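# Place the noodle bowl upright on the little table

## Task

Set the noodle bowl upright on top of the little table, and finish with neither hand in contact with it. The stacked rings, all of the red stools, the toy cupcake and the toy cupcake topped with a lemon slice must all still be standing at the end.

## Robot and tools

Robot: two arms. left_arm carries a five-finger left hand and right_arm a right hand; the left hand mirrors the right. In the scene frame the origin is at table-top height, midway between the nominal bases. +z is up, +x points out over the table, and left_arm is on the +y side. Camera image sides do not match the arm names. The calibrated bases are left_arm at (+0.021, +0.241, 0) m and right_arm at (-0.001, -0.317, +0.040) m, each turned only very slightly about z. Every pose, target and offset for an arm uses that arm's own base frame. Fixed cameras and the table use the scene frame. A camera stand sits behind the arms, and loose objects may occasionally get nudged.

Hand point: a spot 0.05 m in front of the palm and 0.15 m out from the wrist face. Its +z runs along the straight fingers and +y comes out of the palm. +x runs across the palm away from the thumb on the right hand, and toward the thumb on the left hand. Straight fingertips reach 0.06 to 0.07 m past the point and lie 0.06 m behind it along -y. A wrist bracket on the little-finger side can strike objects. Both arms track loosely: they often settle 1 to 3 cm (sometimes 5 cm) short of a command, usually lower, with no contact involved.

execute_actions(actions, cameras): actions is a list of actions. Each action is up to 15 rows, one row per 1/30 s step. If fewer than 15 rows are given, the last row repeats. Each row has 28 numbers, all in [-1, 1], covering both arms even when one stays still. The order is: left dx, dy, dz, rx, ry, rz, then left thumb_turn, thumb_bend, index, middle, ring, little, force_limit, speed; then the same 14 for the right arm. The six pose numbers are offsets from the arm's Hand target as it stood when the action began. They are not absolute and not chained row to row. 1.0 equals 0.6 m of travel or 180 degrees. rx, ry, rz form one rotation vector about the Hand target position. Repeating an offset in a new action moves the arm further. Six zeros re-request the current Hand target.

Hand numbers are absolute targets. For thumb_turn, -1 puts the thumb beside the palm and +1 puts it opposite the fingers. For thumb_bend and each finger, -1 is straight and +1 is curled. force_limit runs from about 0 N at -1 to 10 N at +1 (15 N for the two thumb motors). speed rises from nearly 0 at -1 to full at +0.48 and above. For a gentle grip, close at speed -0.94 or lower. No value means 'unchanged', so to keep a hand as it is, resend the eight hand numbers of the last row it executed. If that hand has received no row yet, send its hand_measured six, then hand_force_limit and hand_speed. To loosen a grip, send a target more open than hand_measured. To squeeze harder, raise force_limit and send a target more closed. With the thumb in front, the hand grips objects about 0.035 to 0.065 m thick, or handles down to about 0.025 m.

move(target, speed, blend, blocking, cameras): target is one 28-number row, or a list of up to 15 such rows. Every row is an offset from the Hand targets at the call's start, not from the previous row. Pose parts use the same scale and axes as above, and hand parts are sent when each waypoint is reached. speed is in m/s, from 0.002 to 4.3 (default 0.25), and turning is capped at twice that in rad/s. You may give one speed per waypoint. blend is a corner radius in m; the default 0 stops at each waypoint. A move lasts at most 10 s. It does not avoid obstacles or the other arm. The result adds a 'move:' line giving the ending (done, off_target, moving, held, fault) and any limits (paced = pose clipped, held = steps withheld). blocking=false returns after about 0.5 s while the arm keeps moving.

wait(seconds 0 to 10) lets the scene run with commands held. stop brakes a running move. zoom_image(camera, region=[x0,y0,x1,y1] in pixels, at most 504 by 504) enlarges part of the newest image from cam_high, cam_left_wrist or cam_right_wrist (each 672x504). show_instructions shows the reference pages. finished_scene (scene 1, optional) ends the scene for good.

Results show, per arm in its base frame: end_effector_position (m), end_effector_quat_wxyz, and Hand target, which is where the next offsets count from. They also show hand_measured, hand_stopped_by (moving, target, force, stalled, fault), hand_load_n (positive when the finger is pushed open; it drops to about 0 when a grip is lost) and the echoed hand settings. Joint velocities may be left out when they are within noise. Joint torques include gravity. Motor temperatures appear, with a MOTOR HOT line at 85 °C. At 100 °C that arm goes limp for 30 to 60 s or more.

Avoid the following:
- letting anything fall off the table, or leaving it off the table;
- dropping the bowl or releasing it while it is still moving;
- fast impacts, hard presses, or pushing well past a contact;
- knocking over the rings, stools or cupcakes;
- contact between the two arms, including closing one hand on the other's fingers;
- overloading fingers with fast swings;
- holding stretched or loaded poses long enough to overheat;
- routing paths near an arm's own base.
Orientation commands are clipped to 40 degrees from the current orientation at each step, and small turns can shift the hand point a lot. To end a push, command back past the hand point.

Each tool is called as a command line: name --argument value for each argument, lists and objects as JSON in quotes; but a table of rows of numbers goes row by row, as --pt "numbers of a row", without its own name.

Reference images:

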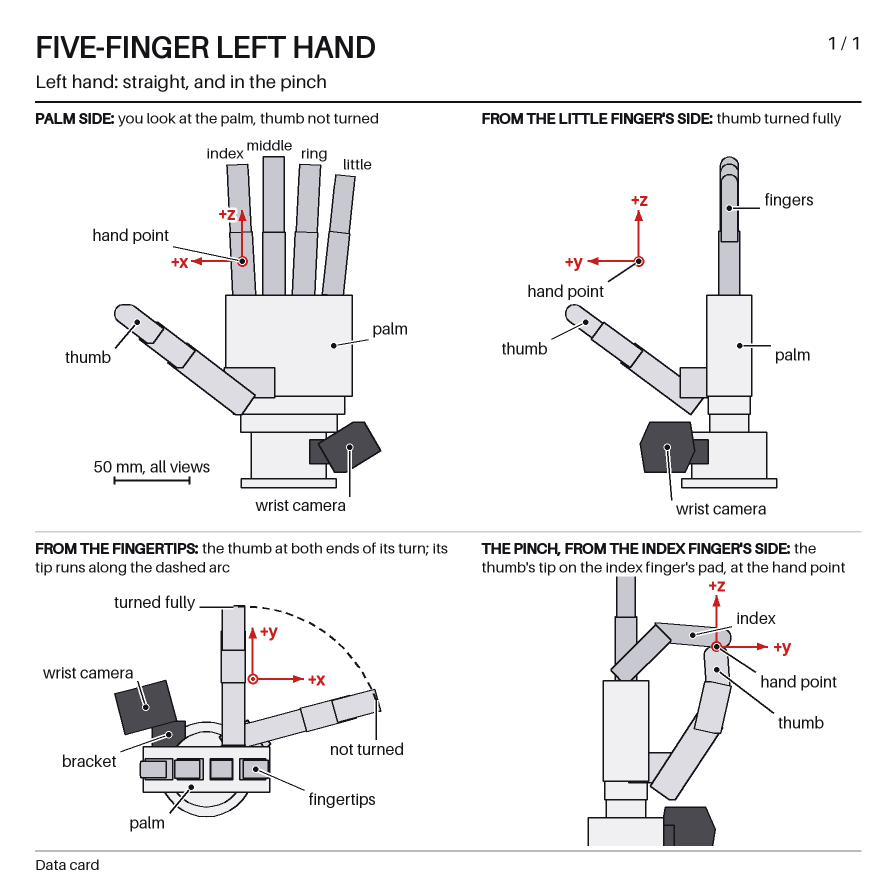

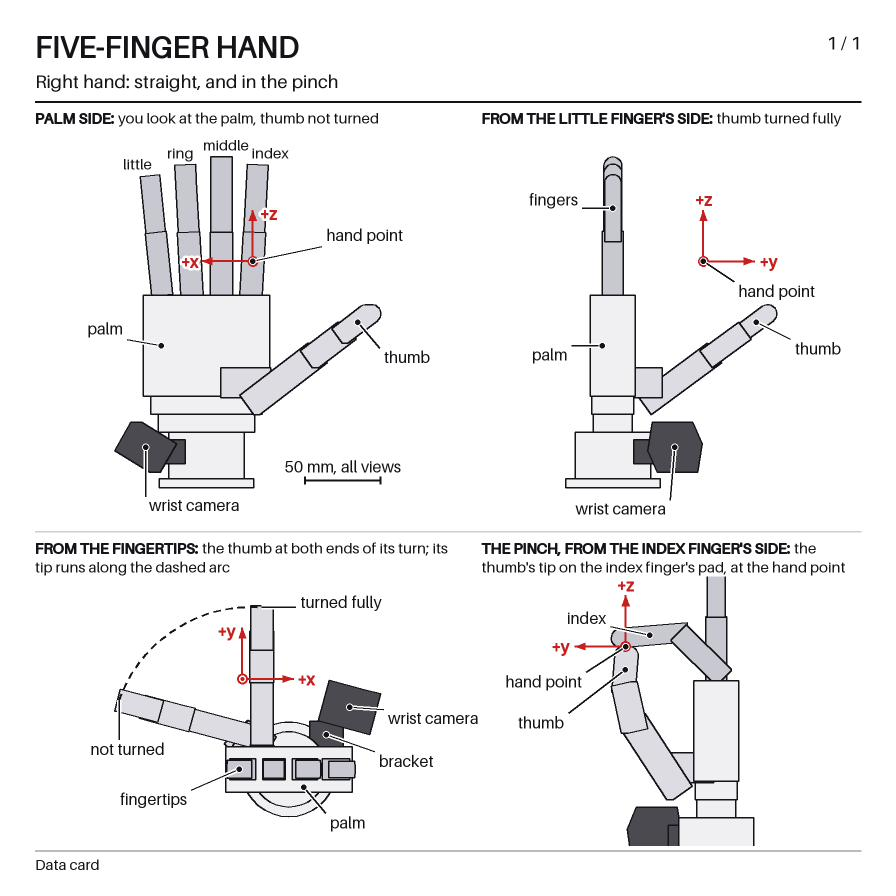

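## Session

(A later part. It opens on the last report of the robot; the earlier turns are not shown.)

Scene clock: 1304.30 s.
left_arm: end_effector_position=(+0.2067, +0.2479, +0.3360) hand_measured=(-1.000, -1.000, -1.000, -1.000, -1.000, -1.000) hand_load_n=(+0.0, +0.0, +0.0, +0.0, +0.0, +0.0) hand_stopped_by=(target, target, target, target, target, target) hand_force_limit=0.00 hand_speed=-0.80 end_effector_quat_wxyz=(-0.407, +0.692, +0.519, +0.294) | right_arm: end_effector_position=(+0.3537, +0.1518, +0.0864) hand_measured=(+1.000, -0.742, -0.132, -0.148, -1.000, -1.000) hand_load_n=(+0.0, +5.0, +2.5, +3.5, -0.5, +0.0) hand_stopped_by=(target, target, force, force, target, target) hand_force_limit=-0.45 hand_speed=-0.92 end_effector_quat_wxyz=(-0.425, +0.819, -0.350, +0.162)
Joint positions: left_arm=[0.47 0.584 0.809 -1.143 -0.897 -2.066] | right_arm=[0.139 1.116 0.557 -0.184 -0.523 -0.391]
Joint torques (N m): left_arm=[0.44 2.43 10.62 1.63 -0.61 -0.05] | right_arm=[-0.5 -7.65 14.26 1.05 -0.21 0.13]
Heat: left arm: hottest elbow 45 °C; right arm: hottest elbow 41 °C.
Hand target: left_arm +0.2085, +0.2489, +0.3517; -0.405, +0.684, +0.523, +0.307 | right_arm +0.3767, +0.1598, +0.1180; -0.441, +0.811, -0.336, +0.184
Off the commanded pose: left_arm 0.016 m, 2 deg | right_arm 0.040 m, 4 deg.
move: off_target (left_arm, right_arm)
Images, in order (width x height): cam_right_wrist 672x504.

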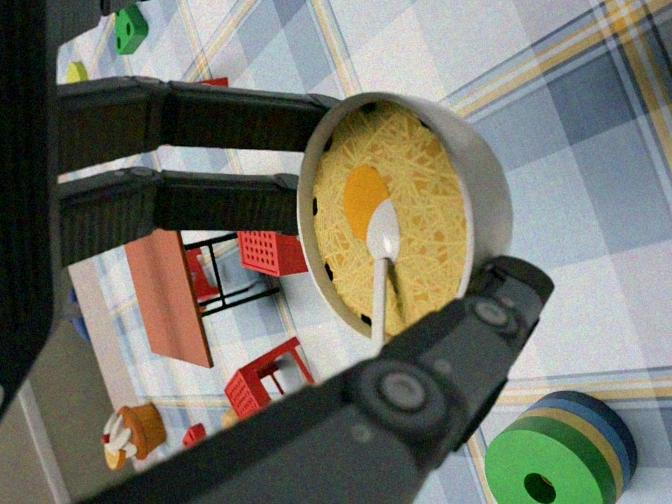

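move --pt "0 0 0 0 0 0 -1 -1 -1 -1 -1 -1 0 -0.8 0.0 0.0 0.09 0.0 0.0 0 1 -0.74 0.21 0.23 -1 -1 -0.45 -0.92" --pt "0 0 0 0 0 0 -1 -1 -1 -1 -1 -1 0 -0.8 0.0 0.32 0.09 0.0 0.0 0 1 -0.74 0.21 0.23 -1 -1 -0.45 -0.92" --speed 0.12 --blend '[0.02, 0]' --cameras '["cam_right_wrist", "cam_high"]'

zoom_image --camera "cam_high" --region '[280, 160, 400, 280]'

Scene clock: 1320.97 s.
left_arm: end_effector_position=(+0.2067, +0.2479, +0.3360) hand_measured=(-1.000, -1.000, -1.000, -1.000, -1.000, -1.000) hand_load_n=(+0.0, +0.0, -0.5, +0.0, +0.0, +0.0) hand_stopped_by=(target, target, target, target, target, target) hand_force_limit=0.00 hand_speed=-0.80 end_effector_quat_wxyz=(-0.407, +0.692, +0.519, +0.294) | right_arm: end_effector_position=(+0.3544, +0.3291, +0.1362) hand_measured=(+1.000, -0.742, -0.132, -0.148, -1.000, -1.000) hand_load_n=(+0.0, +4.5, +2.5, +3.5, +0.0, +0.0) hand_stopped_by=(target, target, force, force, target, target) hand_force_limit=-0.45 hand_speed=-0.92 end_effector_quat_wxyz=(-0.409, +0.829, -0.343, +0.169)
Joint positions: left_arm=[0.47 0.584 0.809 -1.143 -0.897 -2.066] | right_arm=[0.654 1.246 0.803 -0.216 -0.106 -0.08]
Joint torques (N m): left_arm=[0.26 3.02 10.66 1.55 -0.61 -0.05] | right_arm=[0.38 -8.47 15.25 2.07 0.05 0.18]
Heat: left arm: hottest elbow 45 °C; right arm: hottest elbow 44 °C.
Hand target: left_arm +0.2085, +0.2489, +0.3517; -0.405, +0.684, +0.523, +0.307 | right_arm +0.3766, +0.3517, +0.1719; -0.441, +0.811, -0.336, +0.184
Off the commanded pose: left_arm 0.016 m, 2 deg | right_arm 0.048 m, 5 deg.
move: off_target (left_arm, right_arm)
Images, in order (width x height): cam_high 672x504, cam_right_wrist 672x504.

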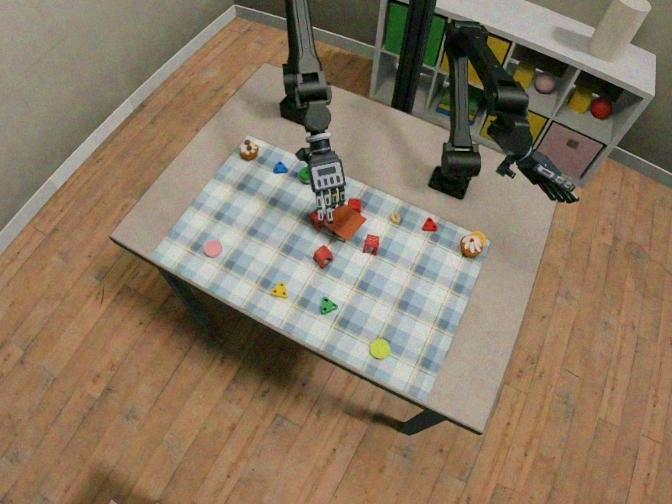

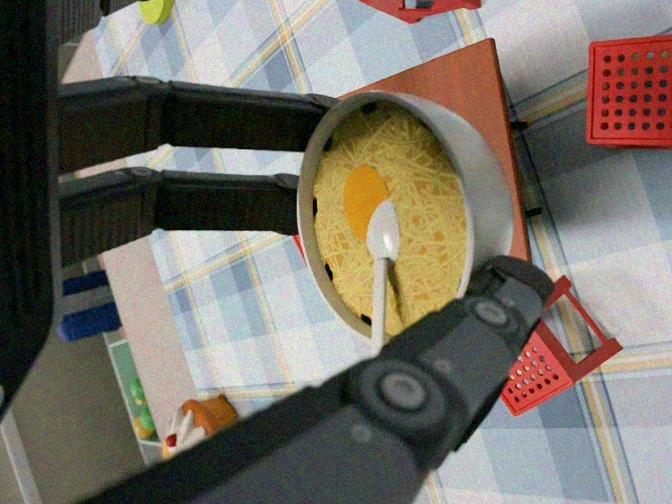

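Scaled by 4.200.

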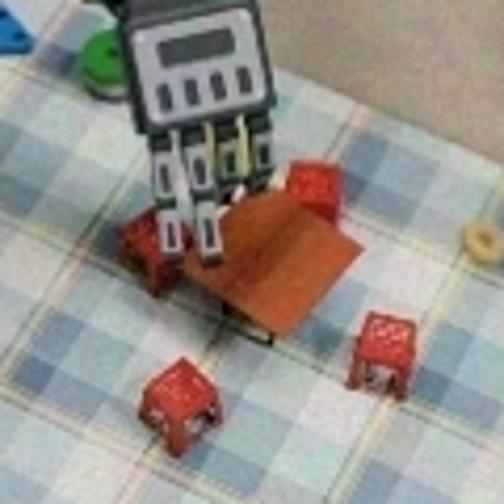

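move --target '[0,0,0,0,0,0,-1,-1,-1,-1,-1,-1,0,-0.8,0.010,0.08,-0.02,0.0137,-0.0137,0,1,-0.74,0.21,0.23,-1,-1,-0.45,-0.92]' --speed 0.08 --cameras '["cam_right_wrist", "cam_high"]'

zoom_image --camera "cam_high" --region '[280, 160, 400, 280]'

Scene clock: 1344.00 s.
left_arm: end_effector_position=(+0.2067, +0.2479, +0.3360) hand_measured=(-1.000, -1.000, -1.000, -1.000, -1.000, -1.000) hand_load_n=(+0.0, +0.0, +0.0, +0.0, +0.0, +0.0) hand_stopped_by=(target, target, target, target, target, target) hand_force_limit=0.00 hand_speed=-0.80 end_effector_quat_wxyz=(-0.407, +0.692, +0.519, +0.294) | right_arm: end_effector_position=(+0.3627, +0.3745, +0.1247) hand_measured=(+1.000, -0.742, -0.132, -0.148, -1.000, -1.000) hand_load_n=(+0.0, +4.5, +2.5, +3.5, +0.0, +0.0) hand_stopped_by=(target, target, force, force, target, target) hand_force_limit=-0.45 hand_speed=-0.92 end_effector_quat_wxyz=(-0.433, +0.816, -0.337, +0.182)
Joint positions: left_arm=[0.47 0.584 0.809 -1.143 -0.897 -2.066] | right_arm=[0.732 1.341 0.821 -0.074 -0.04 -0.034]
Joint torques (N m): left_arm=[0.32 2.73 10.5 1.55 -0.6 -0.02] | right_arm=[0.21 -8.82 14.9 1.98 0.09 0.15]
Motor temperatures (°C): left_arm=[27 30 45 25 28 28] | right_arm=[32 30 49 28 26 24]
Heat: left arm: hottest elbow 45 °C; right arm: hottest elbow 49 °C.
Hand target: left_arm +0.2085, +0.2489, +0.3517; -0.405, +0.684, +0.523, +0.307 | right_arm +0.3826, +0.3998, +0.1598; -0.466, +0.798, -0.330, +0.194
Off the commanded pose: left_arm 0.016 m, 2 deg | right_arm 0.048 m, 5 deg.
move: off_target (left_arm, right_arm)
Images, in order (width x height): cam_high 672x504, cam_right_wrist 672x504.

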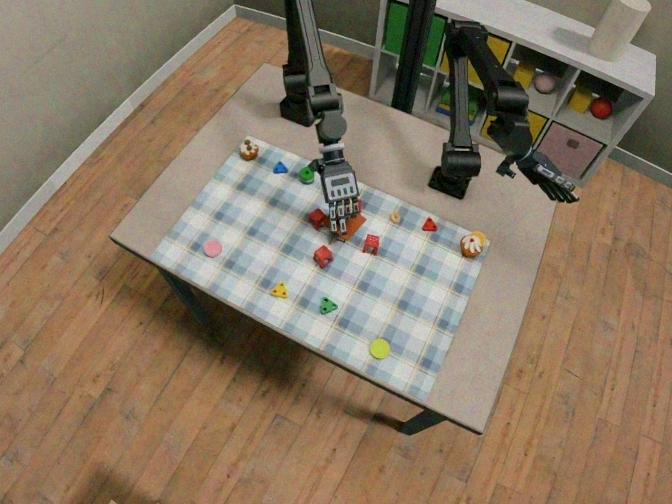

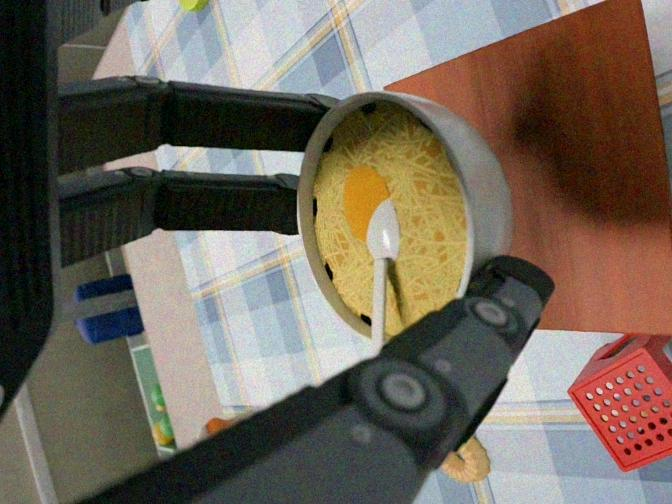

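Scaled by 4.200.

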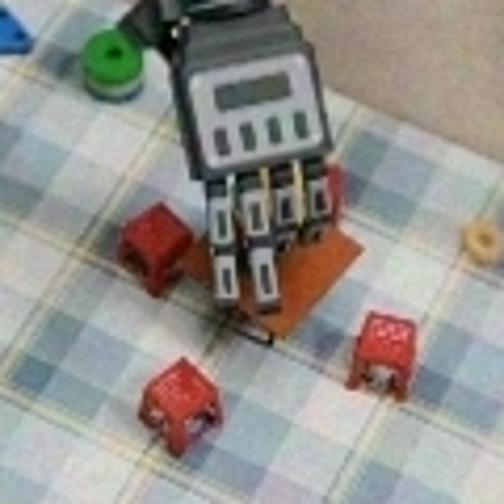

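move --target '[0,0,0,0,0,0,-1,-1,-1,-1,-1,-1,0,-0.8,-0.0135,-0.017,-0.075,-0.008,0.008,0,1,-0.74,0.21,0.23,-1,-1,-0.45,-0.92]' --speed 0.05 --cameras '["cam_right_wrist"]'

Scene clock: 1370.47 s.
left_arm: end_effector_position=(+0.2067, +0.2479, +0.3360) hand_measured=(-1.000, -1.000, -1.000, -1.000, -1.000, -1.000) hand_load_n=(+0.0, +0.0, +0.0, +0.0, +0.0, +0.0) hand_stopped_by=(target, target, target, target, target, target) hand_force_limit=0.00 hand_speed=-0.80 end_effector_quat_wxyz=(-0.407, +0.692, +0.519, +0.294) | right_arm: end_effector_position=(+0.3726, +0.3833, +0.1107) hand_measured=(+1.000, -0.742, -0.132, -0.148, -1.000, -1.000) hand_load_n=(+0.0, +5.0, +2.5, +3.5, +0.0, +0.0) hand_stopped_by=(target, target, force, force, target, target) hand_force_limit=-0.45 hand_speed=-0.92 end_effector_quat_wxyz=(-0.442, +0.811, -0.335, +0.187)
Joint positions: left_arm=[0.47 0.584 0.809 -1.143 -0.897 -2.066] | right_arm=[0.732 1.393 0.815 0.008 -0.04 -0.033]
Joint torques (N m): left_arm=[0.44 3.08 10.71 1.58 -0.62 -0.03] | right_arm=[-0.32 -9.88 9.5 2.06 0.05 0.1]
Heat: left arm: hottest elbow 45 °C; right arm: hottest elbow 52 °C.
Hand target: left_arm +0.2085, +0.2489, +0.3517; -0.405, +0.684, +0.523, +0.307 | right_arm +0.3745, +0.3896, +0.1149; -0.451, +0.806, -0.334, +0.188
Off the commanded pose: left_arm 0.016 m, 2 deg | right_arm 0.008 m, 1 deg.
move: off_target (left_arm)
Images, in order (width x height): cam_right_wrist 672x504.

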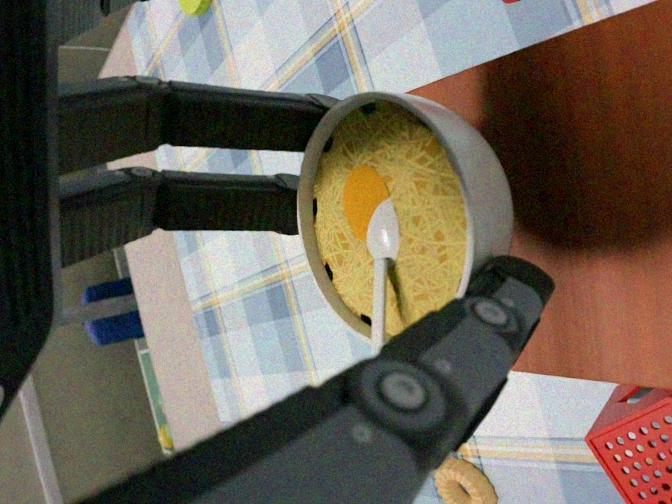

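move --target '[0,0,0,0,0,0,-1,-1,-1,-1,-1,-1,0,-0.8,-0.012,-0.007,-0.028,0.002,-0.002,0,1,-0.74,0.21,0.23,-1,-1,-0.45,-0.92]' --speed 0.05 --cameras '["cam_right_wrist"]'

Scene clock: 1378.67 s.
left_arm: end_effector_position=(+0.2067, +0.2479, +0.3360) hand_measured=(-1.000, -1.000, -1.000, -1.000, -1.000, -1.000) hand_load_n=(-0.5, +0.0, +0.0, +0.0, +0.0, +0.0) hand_stopped_by=(target, target, target, target, target, target) hand_force_limit=0.00 hand_speed=-0.80 end_effector_quat_wxyz=(-0.407, +0.692, +0.519, +0.294) | right_arm: end_effector_position=(+0.3667, +0.3777, +0.0937) hand_measured=(+1.000, -0.742, -0.132, -0.148, -1.000, -1.000) hand_load_n=(+0.0, +4.5, +2.5, +3.5, -0.5, +0.0) hand_stopped_by=(target, target, force, force, target, target) hand_force_limit=-0.45 hand_speed=-0.92 end_effector_quat_wxyz=(-0.445, +0.809, -0.334, +0.189)
Joint positions: left_arm=[0.47 0.584 0.809 -1.143 -0.897 -2.066] | right_arm=[0.732 1.402 0.764 0.076 -0.039 -0.033]
Joint torques (N m): left_arm=[0.21 2.55 10.65 1.65 -0.59 -0.04] | right_arm=[0.15 -9.7 9.14 2.17 0.11 0.12]
Heat: left arm: hottest elbow 45 °C; right arm: hottest elbow 51 °C.
Hand target: left_arm +0.2085, +0.2489, +0.3517; -0.405, +0.684, +0.523, +0.307 | right_arm +0.3673, +0.3853, +0.0980; -0.455, +0.804, -0.333, +0.190
Off the commanded pose: left_arm 0.016 m, 2 deg | right_arm 0.009 m, 1 deg.
move: off_target (left_arm)
Images, in order (width x height): cam_right_wrist 672x504.

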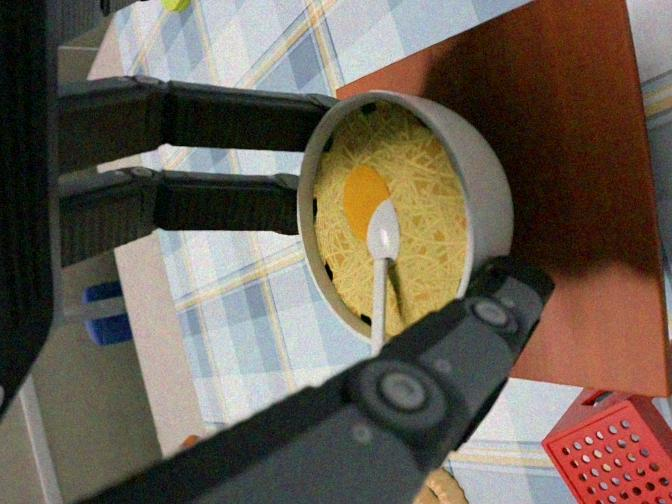

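move --target '[0,0,0,0,0,0,-1,-1,-1,-1,-1,-1,0,-0.8,-0.010,0.012,-0.012,-0.004,0.004,0,1,-0.74,0.21,0.23,-1,-1,-0.45,-0.92]' --speed 0.04 --cameras '["cam_right_wrist"]'

Scene clock: 1399.80 s.
left_arm: end_effector_position=(+0.2067, +0.2479, +0.3360) hand_measured=(-1.000, -1.000, -1.000, -1.000, -1.000, -1.000) hand_load_n=(-0.5, +0.0, +0.0, +0.0, +0.0, +0.0) hand_stopped_by=(target, target, target, target, target, target) hand_force_limit=0.00 hand_speed=-0.80 end_effector_quat_wxyz=(-0.407, +0.692, +0.519, +0.294) | right_arm: end_effector_position=(+0.3602, +0.3839, +0.0855) hand_measured=(+1.000, -0.742, -0.132, -0.148, -1.000, -1.000) hand_load_n=(+0.0, +4.5, +2.5, +3.5, +0.0, +0.0) hand_stopped_by=(target, target, force, force, target, target) hand_force_limit=-0.45 hand_speed=-0.92 end_effector_quat_wxyz=(-0.438, +0.813, -0.335, +0.187)
Joint positions: left_arm=[0.47 0.584 0.809 -1.143 -0.897 -2.066] | right_arm=[0.755 1.418 0.764 0.076 -0.018 -0.023]
Joint torques (N m): left_arm=[0.85 2.9 10.7 1.48 -0.6 -0.03] | right_arm=[-0.03 -9.17 9.54 1.8 0.15 0.11]
Heat: left arm: hottest elbow 45 °C; right arm: hottest elbow 49 °C.
Hand target: left_arm +0.2085, +0.2489, +0.3517; -0.405, +0.684, +0.523, +0.307 | right_arm +0.3613, +0.3926, +0.0909; -0.448, +0.808, -0.334, +0.187
Off the commanded pose: left_arm 0.016 m, 2 deg | right_arm 0.010 m, 1 deg.
move: off_target (left_arm)
Images, in order (width x height): cam_right_wrist 672x504.

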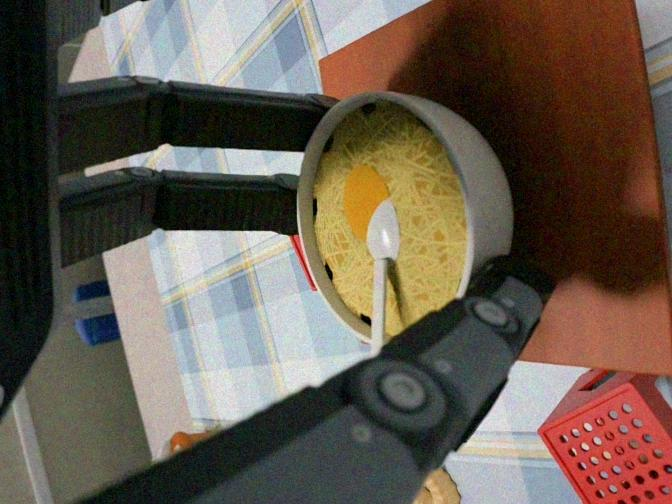

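move --target '[0,0,0,0,0,0,-1,-1,-1,-1,-1,-1,0,-0.8,0.0,-0.004,-0.008,0,0,0,1,-0.74,0.21,0.23,-1,-1,-0.45,-0.92]' --speed 0.03 --cameras '["cam_right_wrist", "cam_high"]'

zoom_image --camera "cam_high" --region '[280, 160, 400, 280]'

Scene clock: 1413.03 s.
left_arm: end_effector_position=(+0.2067, +0.2479, +0.3360) hand_measured=(-1.000, -1.000, -1.000, -1.000, -1.000, -1.000) hand_load_n=(+0.0, +0.0, +0.0, +0.0, +0.0, +0.0) hand_stopped_by=(target, target, target, target, target, target) hand_force_limit=0.00 hand_speed=-0.80 end_effector_quat_wxyz=(-0.407, +0.692, +0.519, +0.294) | right_arm: end_effector_position=(+0.3615, +0.3852, +0.0854) hand_measured=(+1.000, -0.742, -0.132, -0.148, -1.000, -1.000) hand_load_n=(+0.5, +4.5, +2.5, +3.5, +0.0, +0.0) hand_stopped_by=(target, target, force, force, target, target) hand_force_limit=-0.45 hand_speed=-0.92 end_effector_quat_wxyz=(-0.441, +0.811, -0.335, +0.188)
Joint positions: left_arm=[0.47 0.584 0.809 -1.143 -0.897 -2.066] | right_arm=[0.755 1.422 0.764 0.087 -0.018 -0.023]
Joint torques (N m): left_arm=[0.09 3.14 10.59 1.55 -0.59 -0.05] | right_arm=[-0.5 -8.88 8.66 2.06 -0.03 0.08]
Heat: left arm: hottest elbow 45 °C; right arm: hottest elbow 48 °C.
Hand target: left_arm +0.2085, +0.2489, +0.3517; -0.405, +0.684, +0.523, +0.307 | right_arm +0.3612, +0.3902, +0.0860; -0.448, +0.808, -0.335, +0.187
Off the commanded pose: left_arm 0.016 m, 2 deg | right_arm 0.005 m, 1 deg.
move: off_target (left_arm)
Images, in order (width x height): cam_high 672x504, cam_right_wrist 672x504.

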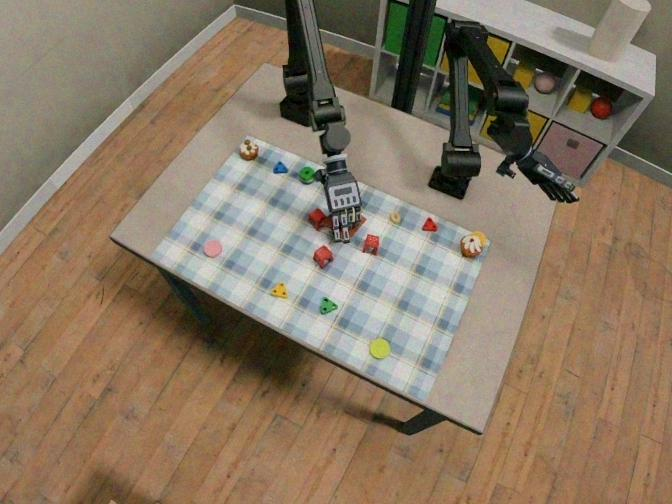

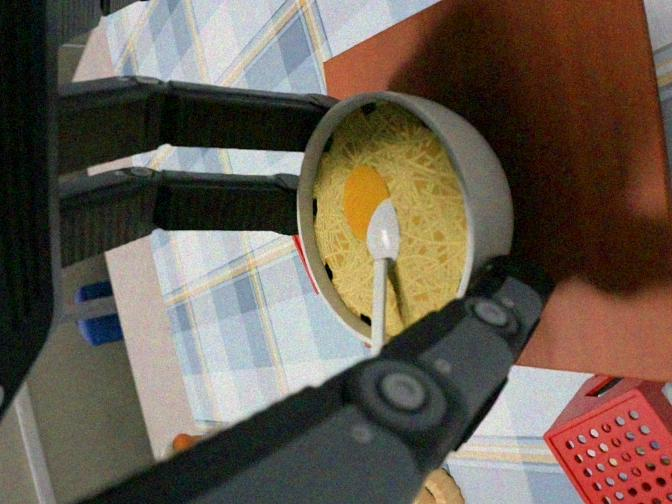

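Scaled by 4.200.

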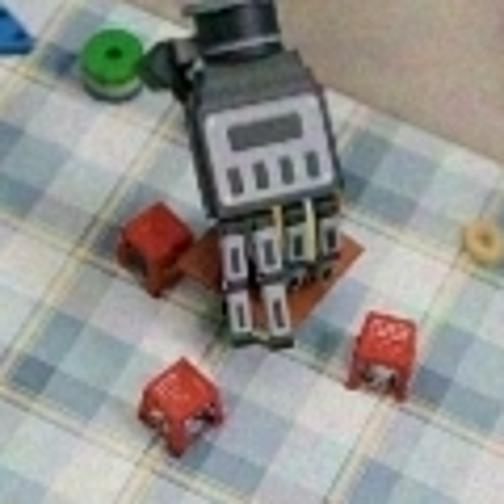

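move --target '[0,0,0,0,0,0,-1,-1,-1,-1,-1,-1,0,-0.8,-0.003,-0.006,-0.010,0,0,0,1,-0.74,0.21,0.23,-1,-1,-0.45,-0.92]' --speed 0.03 --cameras '["cam_right_wrist"]'

Scene clock: 1425.17 s.
left_arm: end_effector_position=(+0.2067, +0.2479, +0.3360) hand_measured=(-1.000, -1.000, -1.000, -1.000, -1.000, -1.000) hand_load_n=(+0.0, +0.0, -0.5, +0.0, +0.0, +0.0) hand_stopped_by=(target, target, target, target, target, target) hand_force_limit=0.00 hand_speed=-0.80 end_effector_quat_wxyz=(-0.407, +0.692, +0.519, +0.294) | right_arm: end_effector_position=(+0.3611, +0.3847, +0.0839) hand_measured=(+1.000, -0.742, -0.132, -0.148, -1.000, -1.000) hand_load_n=(+0.5, +4.5, +2.5, +3.5, +0.0, +0.0) hand_stopped_by=(target, target, force, force, target, target) hand_force_limit=-0.45 hand_speed=-0.92 end_effector_quat_wxyz=(-0.446, +0.808, -0.334, +0.190)
Joint positions: left_arm=[0.47 0.584 0.809 -1.143 -0.897 -2.066] | right_arm=[0.755 1.422 0.75 0.114 -0.018 -0.023]
Joint torques (N m): left_arm=[0.62 2.9 10.65 1.63 -0.62 -0.03] | right_arm=[-0.56 -9.41 8.27 1.92 -0.15 0.09]
Heat: left arm: hottest elbow 45 °C; right arm: hottest elbow 47 °C.
Hand target: left_arm +0.2085, +0.2489, +0.3517; -0.405, +0.684, +0.523, +0.307 | right_arm +0.3594, +0.3867, +0.0801; -0.448, +0.808, -0.335, +0.187
Off the commanded pose: left_arm 0.016 m, 2 deg | right_arm 0.005 m, 0 deg.
move: off_target (left_arm)
Images, in order (width x height): cam_right_wrist 672x504.

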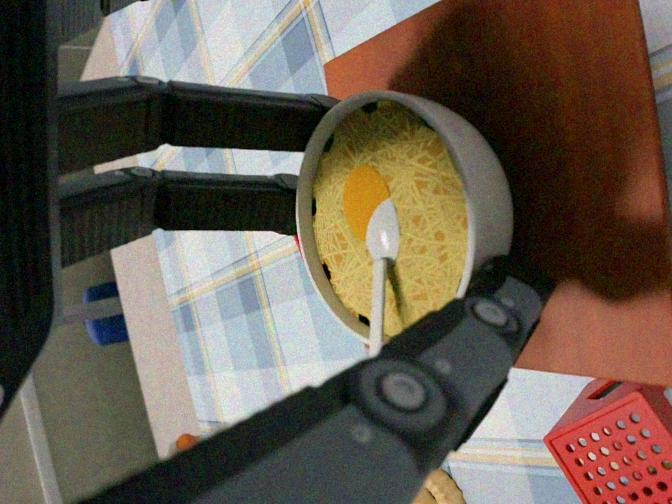

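move --target '[0,0,0,0,0,0,-1,-1,-1,-1,-1,-1,0,-0.8,0.0,-0.002,-0.004,-0.005,0.005,0,1,-0.74,0.21,0.23,-1,-1,-0.45,-0.92]' --speed 0.03 --cameras '["cam_right_wrist"]'

zoom_image --camera "cam_right_wrist" --region '[280, 20, 672, 400]'

Scene clock: 1432.93 s.
left_arm: end_effector_position=(+0.2067, +0.2479, +0.3360) hand_measured=(-1.000, -1.000, -1.000, -1.000, -1.000, -1.000) hand_load_n=(+0.0, +0.0, +0.0, +0.0, +0.0, +0.0) hand_stopped_by=(target, target, target, target, target, target) hand_force_limit=0.00 hand_speed=-0.80 end_effector_quat_wxyz=(-0.407, +0.692, +0.519, +0.294) | right_arm: end_effector_position=(+0.3608, +0.3844, +0.0834) hand_measured=(+1.000, -0.742, -0.132, -0.148, -1.000, -1.000) hand_load_n=(+0.0, +4.5, +2.0, +3.5, +0.0, +0.0) hand_stopped_by=(target, target, force, force, target, target) hand_force_limit=-0.45 hand_speed=-0.92 end_effector_quat_wxyz=(-0.445, +0.809, -0.334, +0.190)
Joint positions: left_arm=[0.47 0.584 0.809 -1.143 -0.897 -2.066] | right_arm=[0.755 1.422 0.75 0.111 -0.018 -0.023]
Joint torques (N m): left_arm=[0.5 3.19 10.65 1.52 -0.59 -0.05] | right_arm=[-0.79 -8.64 9.26 0.85 -0.11 0.04]
Heat: left arm: hottest elbow 45 °C; right arm: hottest elbow 46 °C.
Hand target: left_arm +0.2085, +0.2489, +0.3517; -0.405, +0.684, +0.523, +0.307 | right_arm +0.3594, +0.3854, +0.0777; -0.439, +0.813, -0.337, +0.183
Off the commanded pose: left_arm 0.016 m, 2 deg | right_arm 0.006 m, 1 deg.
move: off_target (left_arm)
Images, in order (width x height): cam_right_wrist 672x504.

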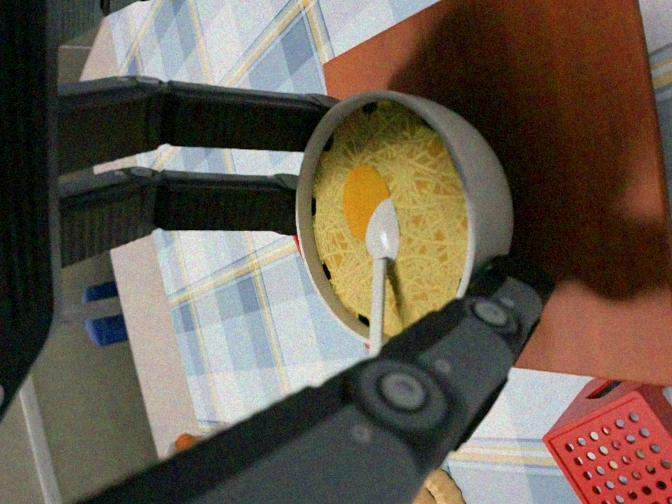

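Scaled by 1.286.

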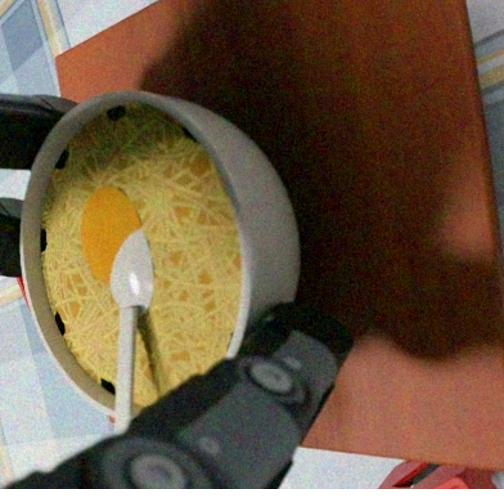

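move --target '[0,0,0,0,0,0,-1,-1,-1,-1,-1,-1,0,-0.8,0.0,0.0,-0.006,-0.003,0.003,0,1,-0.74,0.21,0.23,-1,-1,-0.45,-0.92]' --speed 0.03 --cameras '["cam_right_wrist"]'

zoom_image --camera "cam_right_wrist" --region '[280, 20, 672, 400]'

Scene clock: 1441.73 s.
left_arm: end_effector_position=(+0.2067, +0.2479, +0.3360) hand_measured=(-1.000, -1.000, -1.000, -1.000, -1.000, -1.000) hand_load_n=(+0.0, +0.0, +0.0, +0.0, +0.0, +0.0) hand_stopped_by=(target, target, target, target, target, target) hand_force_limit=0.00 hand_speed=-0.80 end_effector_quat_wxyz=(-0.407, +0.692, +0.519, +0.294) | right_arm: end_effector_position=(+0.3577, +0.3816, +0.0722) hand_measured=(+1.000, -0.740, -0.132, -0.148, -1.000, -1.000) hand_load_n=(+0.0, +0.0, -0.5, +0.5, +0.0, +0.0) hand_stopped_by=(target, target, force, force, target, target) hand_force_limit=-0.45 hand_speed=-0.92 end_effector_quat_wxyz=(-0.432, +0.816, -0.337, +0.184)
Joint positions: left_arm=[0.47 0.584 0.809 -1.143 -0.897 -2.066] | right_arm=[0.755 1.438 0.75 0.095 -0.018 -0.023]
Joint torques (N m): left_arm=[0.09 3.49 10.71 1.66 -0.6 -0.04] | right_arm=[-1.38 -10.05 9.61 1.26 -0.15 0.11]
Heat: left arm: hottest elbow 45 °C; right arm: hottest elbow 45 °C.
Hand target: left_arm +0.2085, +0.2489, +0.3517; -0.405, +0.684, +0.523, +0.307 | right_arm +0.3595, +0.3854, +0.0741; -0.433, +0.816, -0.338, +0.181
Off the commanded pose: left_arm 0.016 m, 2 deg | right_arm 0.005 m, 0 deg.
move: off_target (left_arm)
Images, in order (width x height): cam_right_wrist 672x504.

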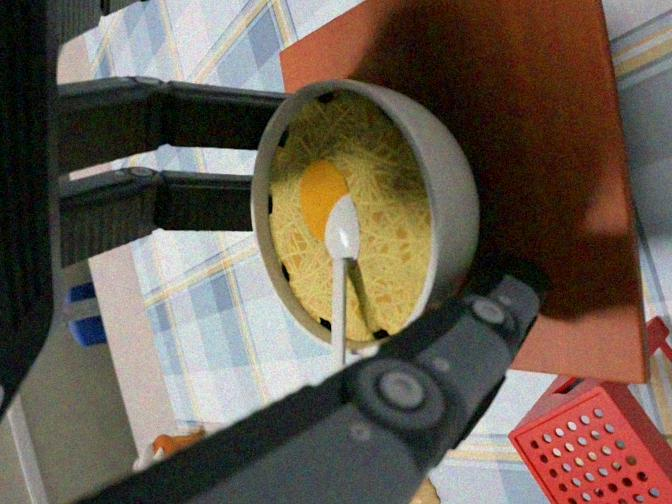

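Scaled by 1.286.

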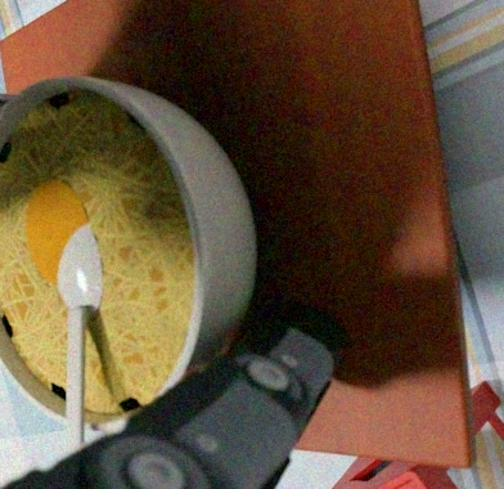

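move --target '[0,0,0,0,0,0,-1,-1,-1,-1,-1,-1,0,-0.8,0.0,0.0,0.003,0,0,0,1,-0.74,-0.2,-0.2,-1,-1,0.0,-0.85]' --speed 0.03 --cameras '["cam_right_wrist"]'

Scene clock: 1455.37 s.
left_arm: end_effector_position=(+0.2067, +0.2479, +0.3360) hand_measured=(-1.000, -1.000, -1.000, -1.000, -1.000, -1.000) hand_load_n=(-0.5, +0.0, +0.0, +0.0, +0.0, +0.0) hand_stopped_by=(target, target, target, target, target, target) hand_force_limit=0.00 hand_speed=-0.80 end_effector_quat_wxyz=(-0.407, +0.692, +0.519, +0.294) | right_arm: end_effector_position=(+0.3573, +0.3812, +0.0716) hand_measured=(+1.000, -0.740, -0.200, -0.200, -1.000, -1.000) hand_load_n=(+0.0, +0.0, +0.0, +0.0, +0.0, +0.0) hand_stopped_by=(target, target, target, target, target, target) hand_force_limit=0.00 hand_speed=-0.85 end_effector_quat_wxyz=(-0.431, +0.817, -0.337, +0.183)
Joint positions: left_arm=[0.47 0.584 0.809 -1.143 -0.897 -2.066] | right_arm=[0.755 1.438 0.75 0.092 -0.018 -0.023]
Joint torques (N m): left_arm=[0.09 2.84 10.67 1.62 -0.61 -0.04] | right_arm=[-0.73 -9.76 9.74 0.92 -0.15 0.06]
Motor temperatures (°C): left_arm=[26 30 45 25 28 28] | right_arm=[31 31 44 28 26 24]
Heat: left arm: hottest elbow 45 °C; right arm: hottest elbow 44 °C.
Hand target: left_arm +0.2085, +0.2489, +0.3517; -0.405, +0.684, +0.523, +0.307 | right_arm +0.3595, +0.3854, +0.0759; -0.433, +0.816, -0.338, +0.181
Off the commanded pose: left_arm 0.016 m, 2 deg | right_arm 0.006 m, 0 deg.
move: off_target (left_arm)
Images, in order (width x height): cam_right_wrist 672x504.

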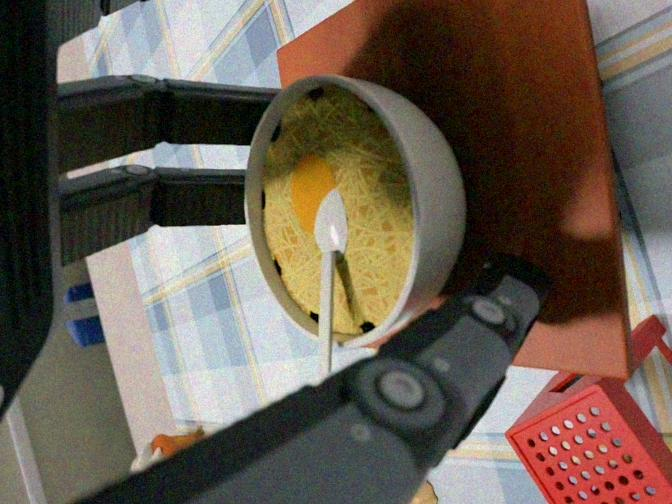

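move --target '[0,0,0,0,0,0,-1,-1,-1,-1,-1,-1,0,-0.8,0.0,0.0,0.0,0,0,0,1,-0.74,0.22,0.22,-1,-1,-0.45,-0.9]' --speed 0.03 --cameras '["cam_right_wrist"]'

Scene clock: 1491.63 s.
left_arm: end_effector_position=(+0.2067, +0.2479, +0.3360) hand_measured=(-1.000, -1.000, -1.000, -1.000, -1.000, -1.000) hand_load_n=(+0.0, +0.0, +0.0, +0.0, +0.0, +0.0) hand_stopped_by=(target, target, target, target, target, target) hand_force_limit=0.00 hand_speed=-0.80 end_effector_quat_wxyz=(-0.407, +0.692, +0.519, +0.294) | right_arm: end_effector_position=(+0.3573, +0.3812, +0.0716) hand_measured=(+1.000, -0.740, -0.080, -0.100, -1.000, -1.000) hand_load_n=(+0.0, +3.0, +2.5, +2.0, +0.0, +0.0) hand_stopped_by=(target, target, force, force, target, target) hand_force_limit=-0.45 hand_speed=-0.90 end_effector_quat_wxyz=(-0.431, +0.817, -0.337, +0.183)
Joint positions: left_arm=[0.47 0.584 0.809 -1.143 -0.897 -2.066] | right_arm=[0.755 1.438 0.75 0.092 -0.018 -0.023]
Joint torques (N m): left_arm=[0.15 3.14 10.62 1.65 -0.61 -0.03] | right_arm=[-0.85 -9.52 9.95 1.06 -0.11 0.06]
Heat: left arm: hottest elbow 45 °C; right arm: hottest elbow 43 °C.
Hand target: left_arm +0.2085, +0.2489, +0.3517; -0.405, +0.684, +0.523, +0.307 | right_arm +0.3595, +0.3855, +0.0759; -0.433, +0.816, -0.338, +0.181
Off the commanded pose: left_arm 0.016 m, 2 deg | right_arm 0.006 m, 0 deg.
move: off_target (left_arm)
Images, in order (width x height): cam_right_wrist 672x504.

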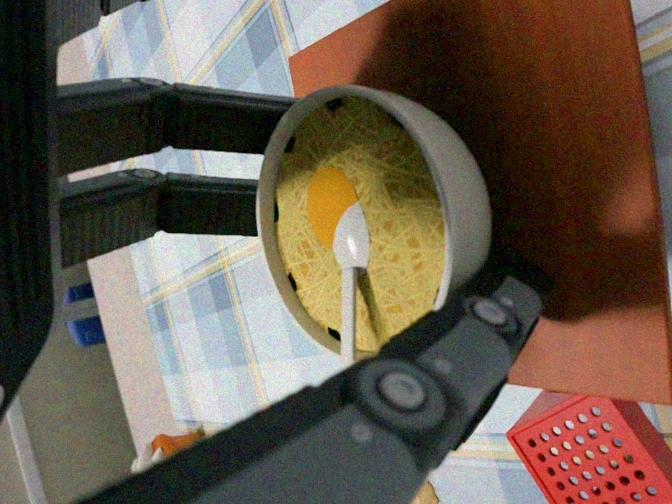

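move --pt "0 0 0 0 0 0 -1 -1 -1 -1 -1 -1 0 -0.8 0.04 0.03 0.17 0 0 0 1 -0.74 0.22 0.22 -1 -1 -0.45 -0.9" --pt "0 0 0 0 0 0 -1 -1 -1 -1 -1 -1 0 -0.8 0.01 -0.36 0.14 0 0 0 1 -0.74 0.22 0.22 -1 -1 -0.45 -0.9" --speed '[0.12, 0.15]' --blend '[0.01, 0]' --cameras '["cam_right_wrist", "cam_high"]'

zoom_image --camera "cam_high" --region '[280, 170, 400, 290]'

Scene clock: 1508.87 s.
left_arm: end_effector_position=(+0.2067, +0.2479, +0.3360) hand_measured=(-1.000, -1.000, -1.000, -1.000, -1.000, -1.000) hand_load_n=(+0.0, +0.0, +0.0, +0.0, +0.0, +0.0) hand_stopped_by=(target, target, target, target, target, target) hand_force_limit=0.00 hand_speed=-0.80 end_effector_quat_wxyz=(-0.407, +0.692, +0.519, +0.294) | right_arm: end_effector_position=(+0.3634, +0.1727, +0.1519) hand_measured=(+1.000, -0.740, -0.080, -0.100, -1.000, -1.000) hand_load_n=(+0.0, +3.0, +2.5, +1.5, +0.0, +0.0) hand_stopped_by=(target, target, force, force, target, target) hand_force_limit=-0.45 hand_speed=-0.90 end_effector_quat_wxyz=(-0.429, +0.818, -0.343, +0.172)
Joint positions: left_arm=[0.47 0.584 0.809 -1.143 -0.897 -2.066] | right_arm=[0.204 1.042 0.689 -0.345 -0.473 -0.35]
Joint torques (N m): left_arm=[-0.03 3.02 10.66 1.59 -0.6 -0.01] | right_arm=[-1.73 -6.77 10.24 0.95 -0.44 -0.05]
Heat: left arm: hottest elbow 45 °C; right arm: hottest elbow 43 °C.
Hand target: left_arm +0.2085, +0.2489, +0.3517; -0.405, +0.684, +0.523, +0.307 | right_arm +0.3655, +0.1695, +0.1600; -0.433, +0.816, -0.338, +0.181
Off the commanded pose: left_arm 0.016 m, 2 deg | right_arm 0.009 m, 1 deg.
move: off_target (left_arm)
Images, in order (width x height): cam_high 672x504, cam_right_wrist 672x504.

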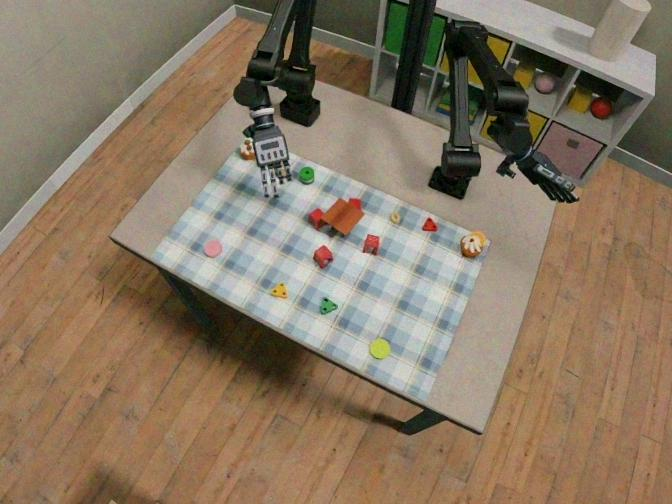

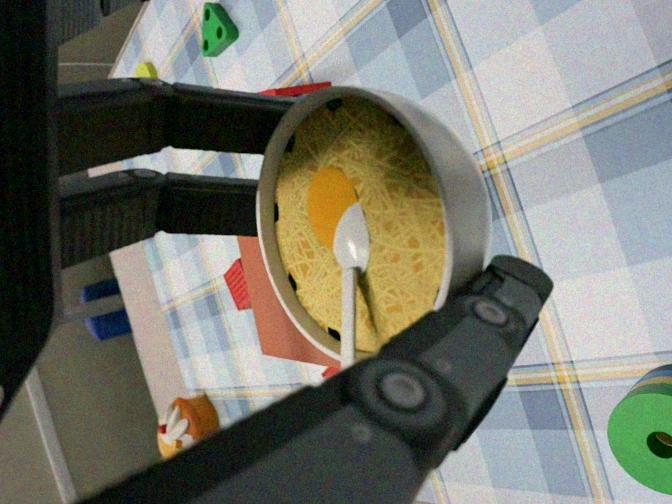

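Scaled by 4.200.

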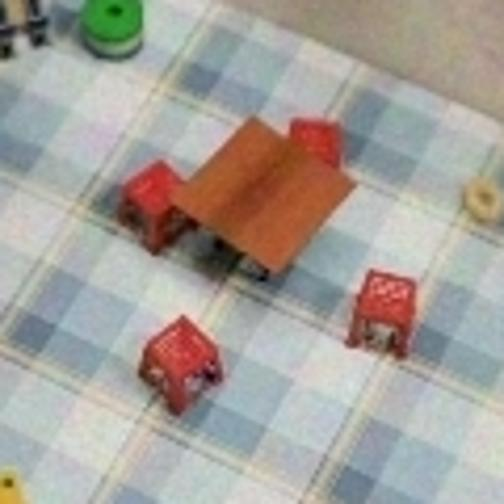

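move --target '[0,0,0,0,0,0,-1,-1,-1,-1,-1,-1,0,-0.8,0.0,-0.01,-0.262,0,0,0,1,-0.74,0.22,0.22,-1,-1,-0.45,-0.9]' --speed 0.08 --cameras '["cam_right_wrist"]'

Scene clock: 1522.30 s.
left_arm: end_effector_position=(+0.2067, +0.2479, +0.3360) hand_measured=(-1.000, -1.000, -1.000, -1.000, -1.000, -1.000) hand_load_n=(+0.0, +0.0, +0.0, +0.0, +0.0, +0.0) hand_stopped_by=(target, target, target, target, target, target) hand_force_limit=0.00 hand_speed=-0.80 end_effector_quat_wxyz=(-0.407, +0.692, +0.519, +0.294) | right_arm: end_effector_position=(+0.3595, +0.1666, +0.0010) hand_measured=(+1.000, -0.740, -0.080, -0.100, -1.000, -1.000) hand_load_n=(+0.0, +3.0, +2.5, +1.5, +0.0, +0.0) hand_stopped_by=(target, target, force, force, target, target) hand_force_limit=-0.45 hand_speed=-0.90 end_effector_quat_wxyz=(-0.429, +0.818, -0.341, +0.172)
Joint positions: left_arm=[0.47 0.584 0.809 -1.143 -0.897 -2.066] | right_arm=[0.187 1.375 0.445 0.225 -0.488 -0.366]
Joint torques (N m): left_arm=[0.32 2.96 10.62 1.57 -0.62 -0.04] | right_arm=[-2.49 -7.71 7.16 1.95 -0.45 -0.06]
Heat: left arm: hottest elbow 45 °C; right arm: hottest elbow 43 °C.
Hand target: left_arm +0.2085, +0.2489, +0.3517; -0.405, +0.684, +0.523, +0.307 | right_arm +0.3656, +0.1634, +0.0028; -0.433, +0.816, -0.338, +0.181
Off the commanded pose: left_arm 0.016 m, 2 deg | right_arm 0.007 m, 1 deg.
move: off_target (left_arm)
Images, in order (width x height): cam_right_wrist 672x504.

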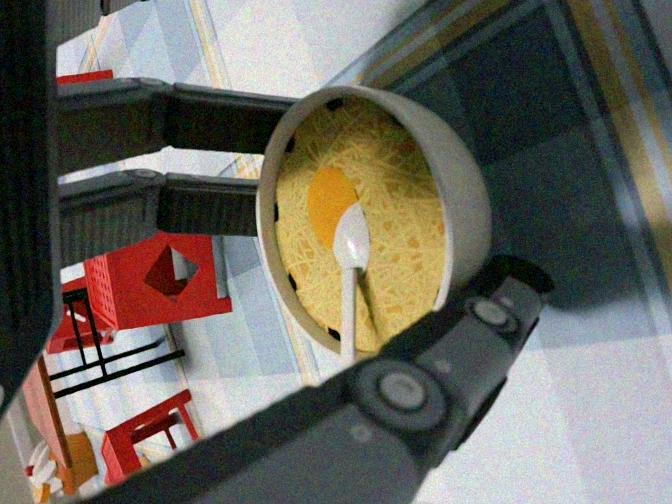

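move --pt "0 0 0 0 0 0 -1 -1 -1 -1 -1 -1 0 -0.8 0.0 0 -0.008 0 0 0 1 -0.74 0.22 0.22 -1 -1 -0.45 -0.9" --pt "0 0 0 0 0 0 -1 -1 -1 -1 -1 -1 0 -0.8 0.0 0 -0.008 0 0 0 1 -0.8 -0.4 -0.4 -1 -1 -0.45 -0.85" --speed 0.04 --cameras '["cam_right_wrist"]'

Scene clock: 1531.23 s.
left_arm: end_effector_position=(+0.2067, +0.2479, +0.3360) hand_measured=(-1.000, -1.000, -1.000, -1.000, -1.000, -1.000) hand_load_n=(+0.0, +0.0, +0.0, +0.0, +0.0, +0.0) hand_stopped_by=(target, target, target, target, target, target) hand_force_limit=0.00 hand_speed=-0.80 end_effector_quat_wxyz=(-0.407, +0.692, +0.519, +0.294) | right_arm: end_effector_position=(+0.3625, +0.1671, -0.0008) hand_measured=(+1.000, -0.800, -0.400, -0.400, -1.000, -1.000) hand_load_n=(+0.0, +0.0, +0.0, +0.0, +0.0, +0.0) hand_stopped_by=(target, target, target, target, target, target) hand_force_limit=-0.45 hand_speed=-0.85 end_effector_quat_wxyz=(-0.432, +0.817, -0.339, +0.175)
Joint positions: left_arm=[0.47 0.584 0.809 -1.143 -0.897 -2.066] | right_arm=[0.186 1.389 0.445 0.249 -0.49 -0.366]
Joint torques (N m): left_arm=[0.44 3.14 10.56 1.52 -0.59 -0.02] | right_arm=[-1.73 -6.71 6.52 1.72 -0.41 -0.1]
Heat: left arm: hottest elbow 45 °C; right arm: hottest elbow 43 °C.
Hand target: left_arm +0.2085, +0.2489, +0.3517; -0.405, +0.684, +0.523, +0.307 | right_arm +0.3655, +0.1635, -0.0020; -0.433, +0.816, -0.338, +0.181
Off the commanded pose: left_arm 0.016 m, 2 deg | right_arm 0.005 m, 1 deg.
move: off_target (left_arm)
Images, in order (width x height): cam_right_wrist 672x504.

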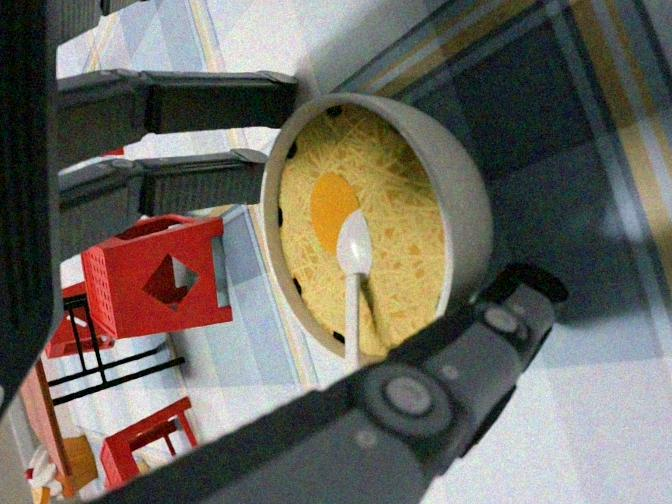

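move --pt "0 0 0 0 0 0 -1 -1 -1 -1 -1 -1 0 -0.8 0.02 0.02 0.13 0 0 0 1 -0.8 -0.5 -0.5 -1 -1 -0.45 -0.6" --speed 0.12 --cameras '["cam_right_wrist"]'

Scene clock: 1540.53 s.
left_arm: end_effector_position=(+0.2067, +0.2479, +0.3360) hand_measured=(-1.000, -1.000, -1.000, -1.000, -1.000, -1.000) hand_load_n=(+0.0, +0.0, +0.0, +0.0, +0.0, +0.0) hand_stopped_by=(target, target, target, target, target, target) hand_force_limit=0.00 hand_speed=-0.80 end_effector_quat_wxyz=(-0.407, +0.692, +0.519, +0.294) | right_arm: end_effector_position=(+0.3567, +0.1663, +0.0514) hand_measured=(+1.000, -0.800, -0.500, -0.500, -1.000, -1.000) hand_load_n=(+0.0, +0.0, +0.0, +0.0, +0.0, +0.0) hand_stopped_by=(target, target, target, target, target, target) hand_force_limit=-0.45 hand_speed=-0.60 end_effector_quat_wxyz=(-0.419, +0.822, -0.348, +0.164)
Joint positions: left_arm=[0.47 0.584 0.809 -1.143 -0.897 -2.066] | right_arm=[0.193 1.212 0.516 -0.035 -0.474 -0.361]
Joint torques (N m): left_arm=[0.56 2.9 10.73 1.65 -0.62 -0.04] | right_arm=[0.03 -7.36 12.57 1.13 -0.12 0.1]
Heat: left arm: hottest elbow 45 °C; right arm: hottest elbow 43 °C.
Hand target: left_arm +0.2085, +0.2489, +0.3517; -0.405, +0.684, +0.523, +0.307 | right_arm +0.3776, +0.1753, +0.0760; -0.433, +0.816, -0.338, +0.181
Off the commanded pose: left_arm 0.016 m, 2 deg | right_arm 0.033 m, 3 deg.
move: off_target (left_arm, right_arm)
Images, in order (width x height): cam_right_wrist 672x504.

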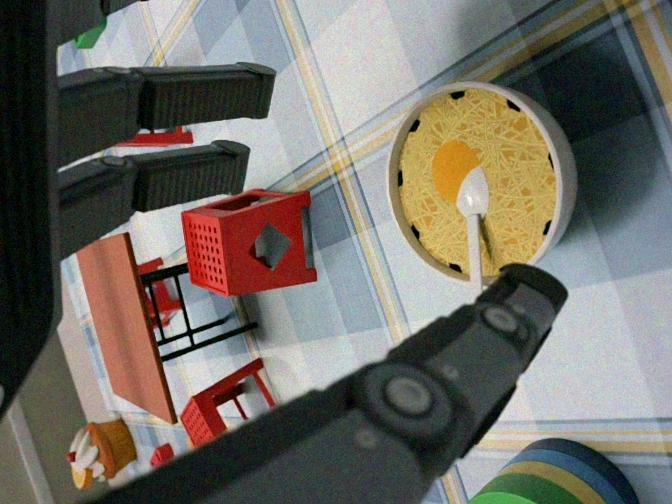

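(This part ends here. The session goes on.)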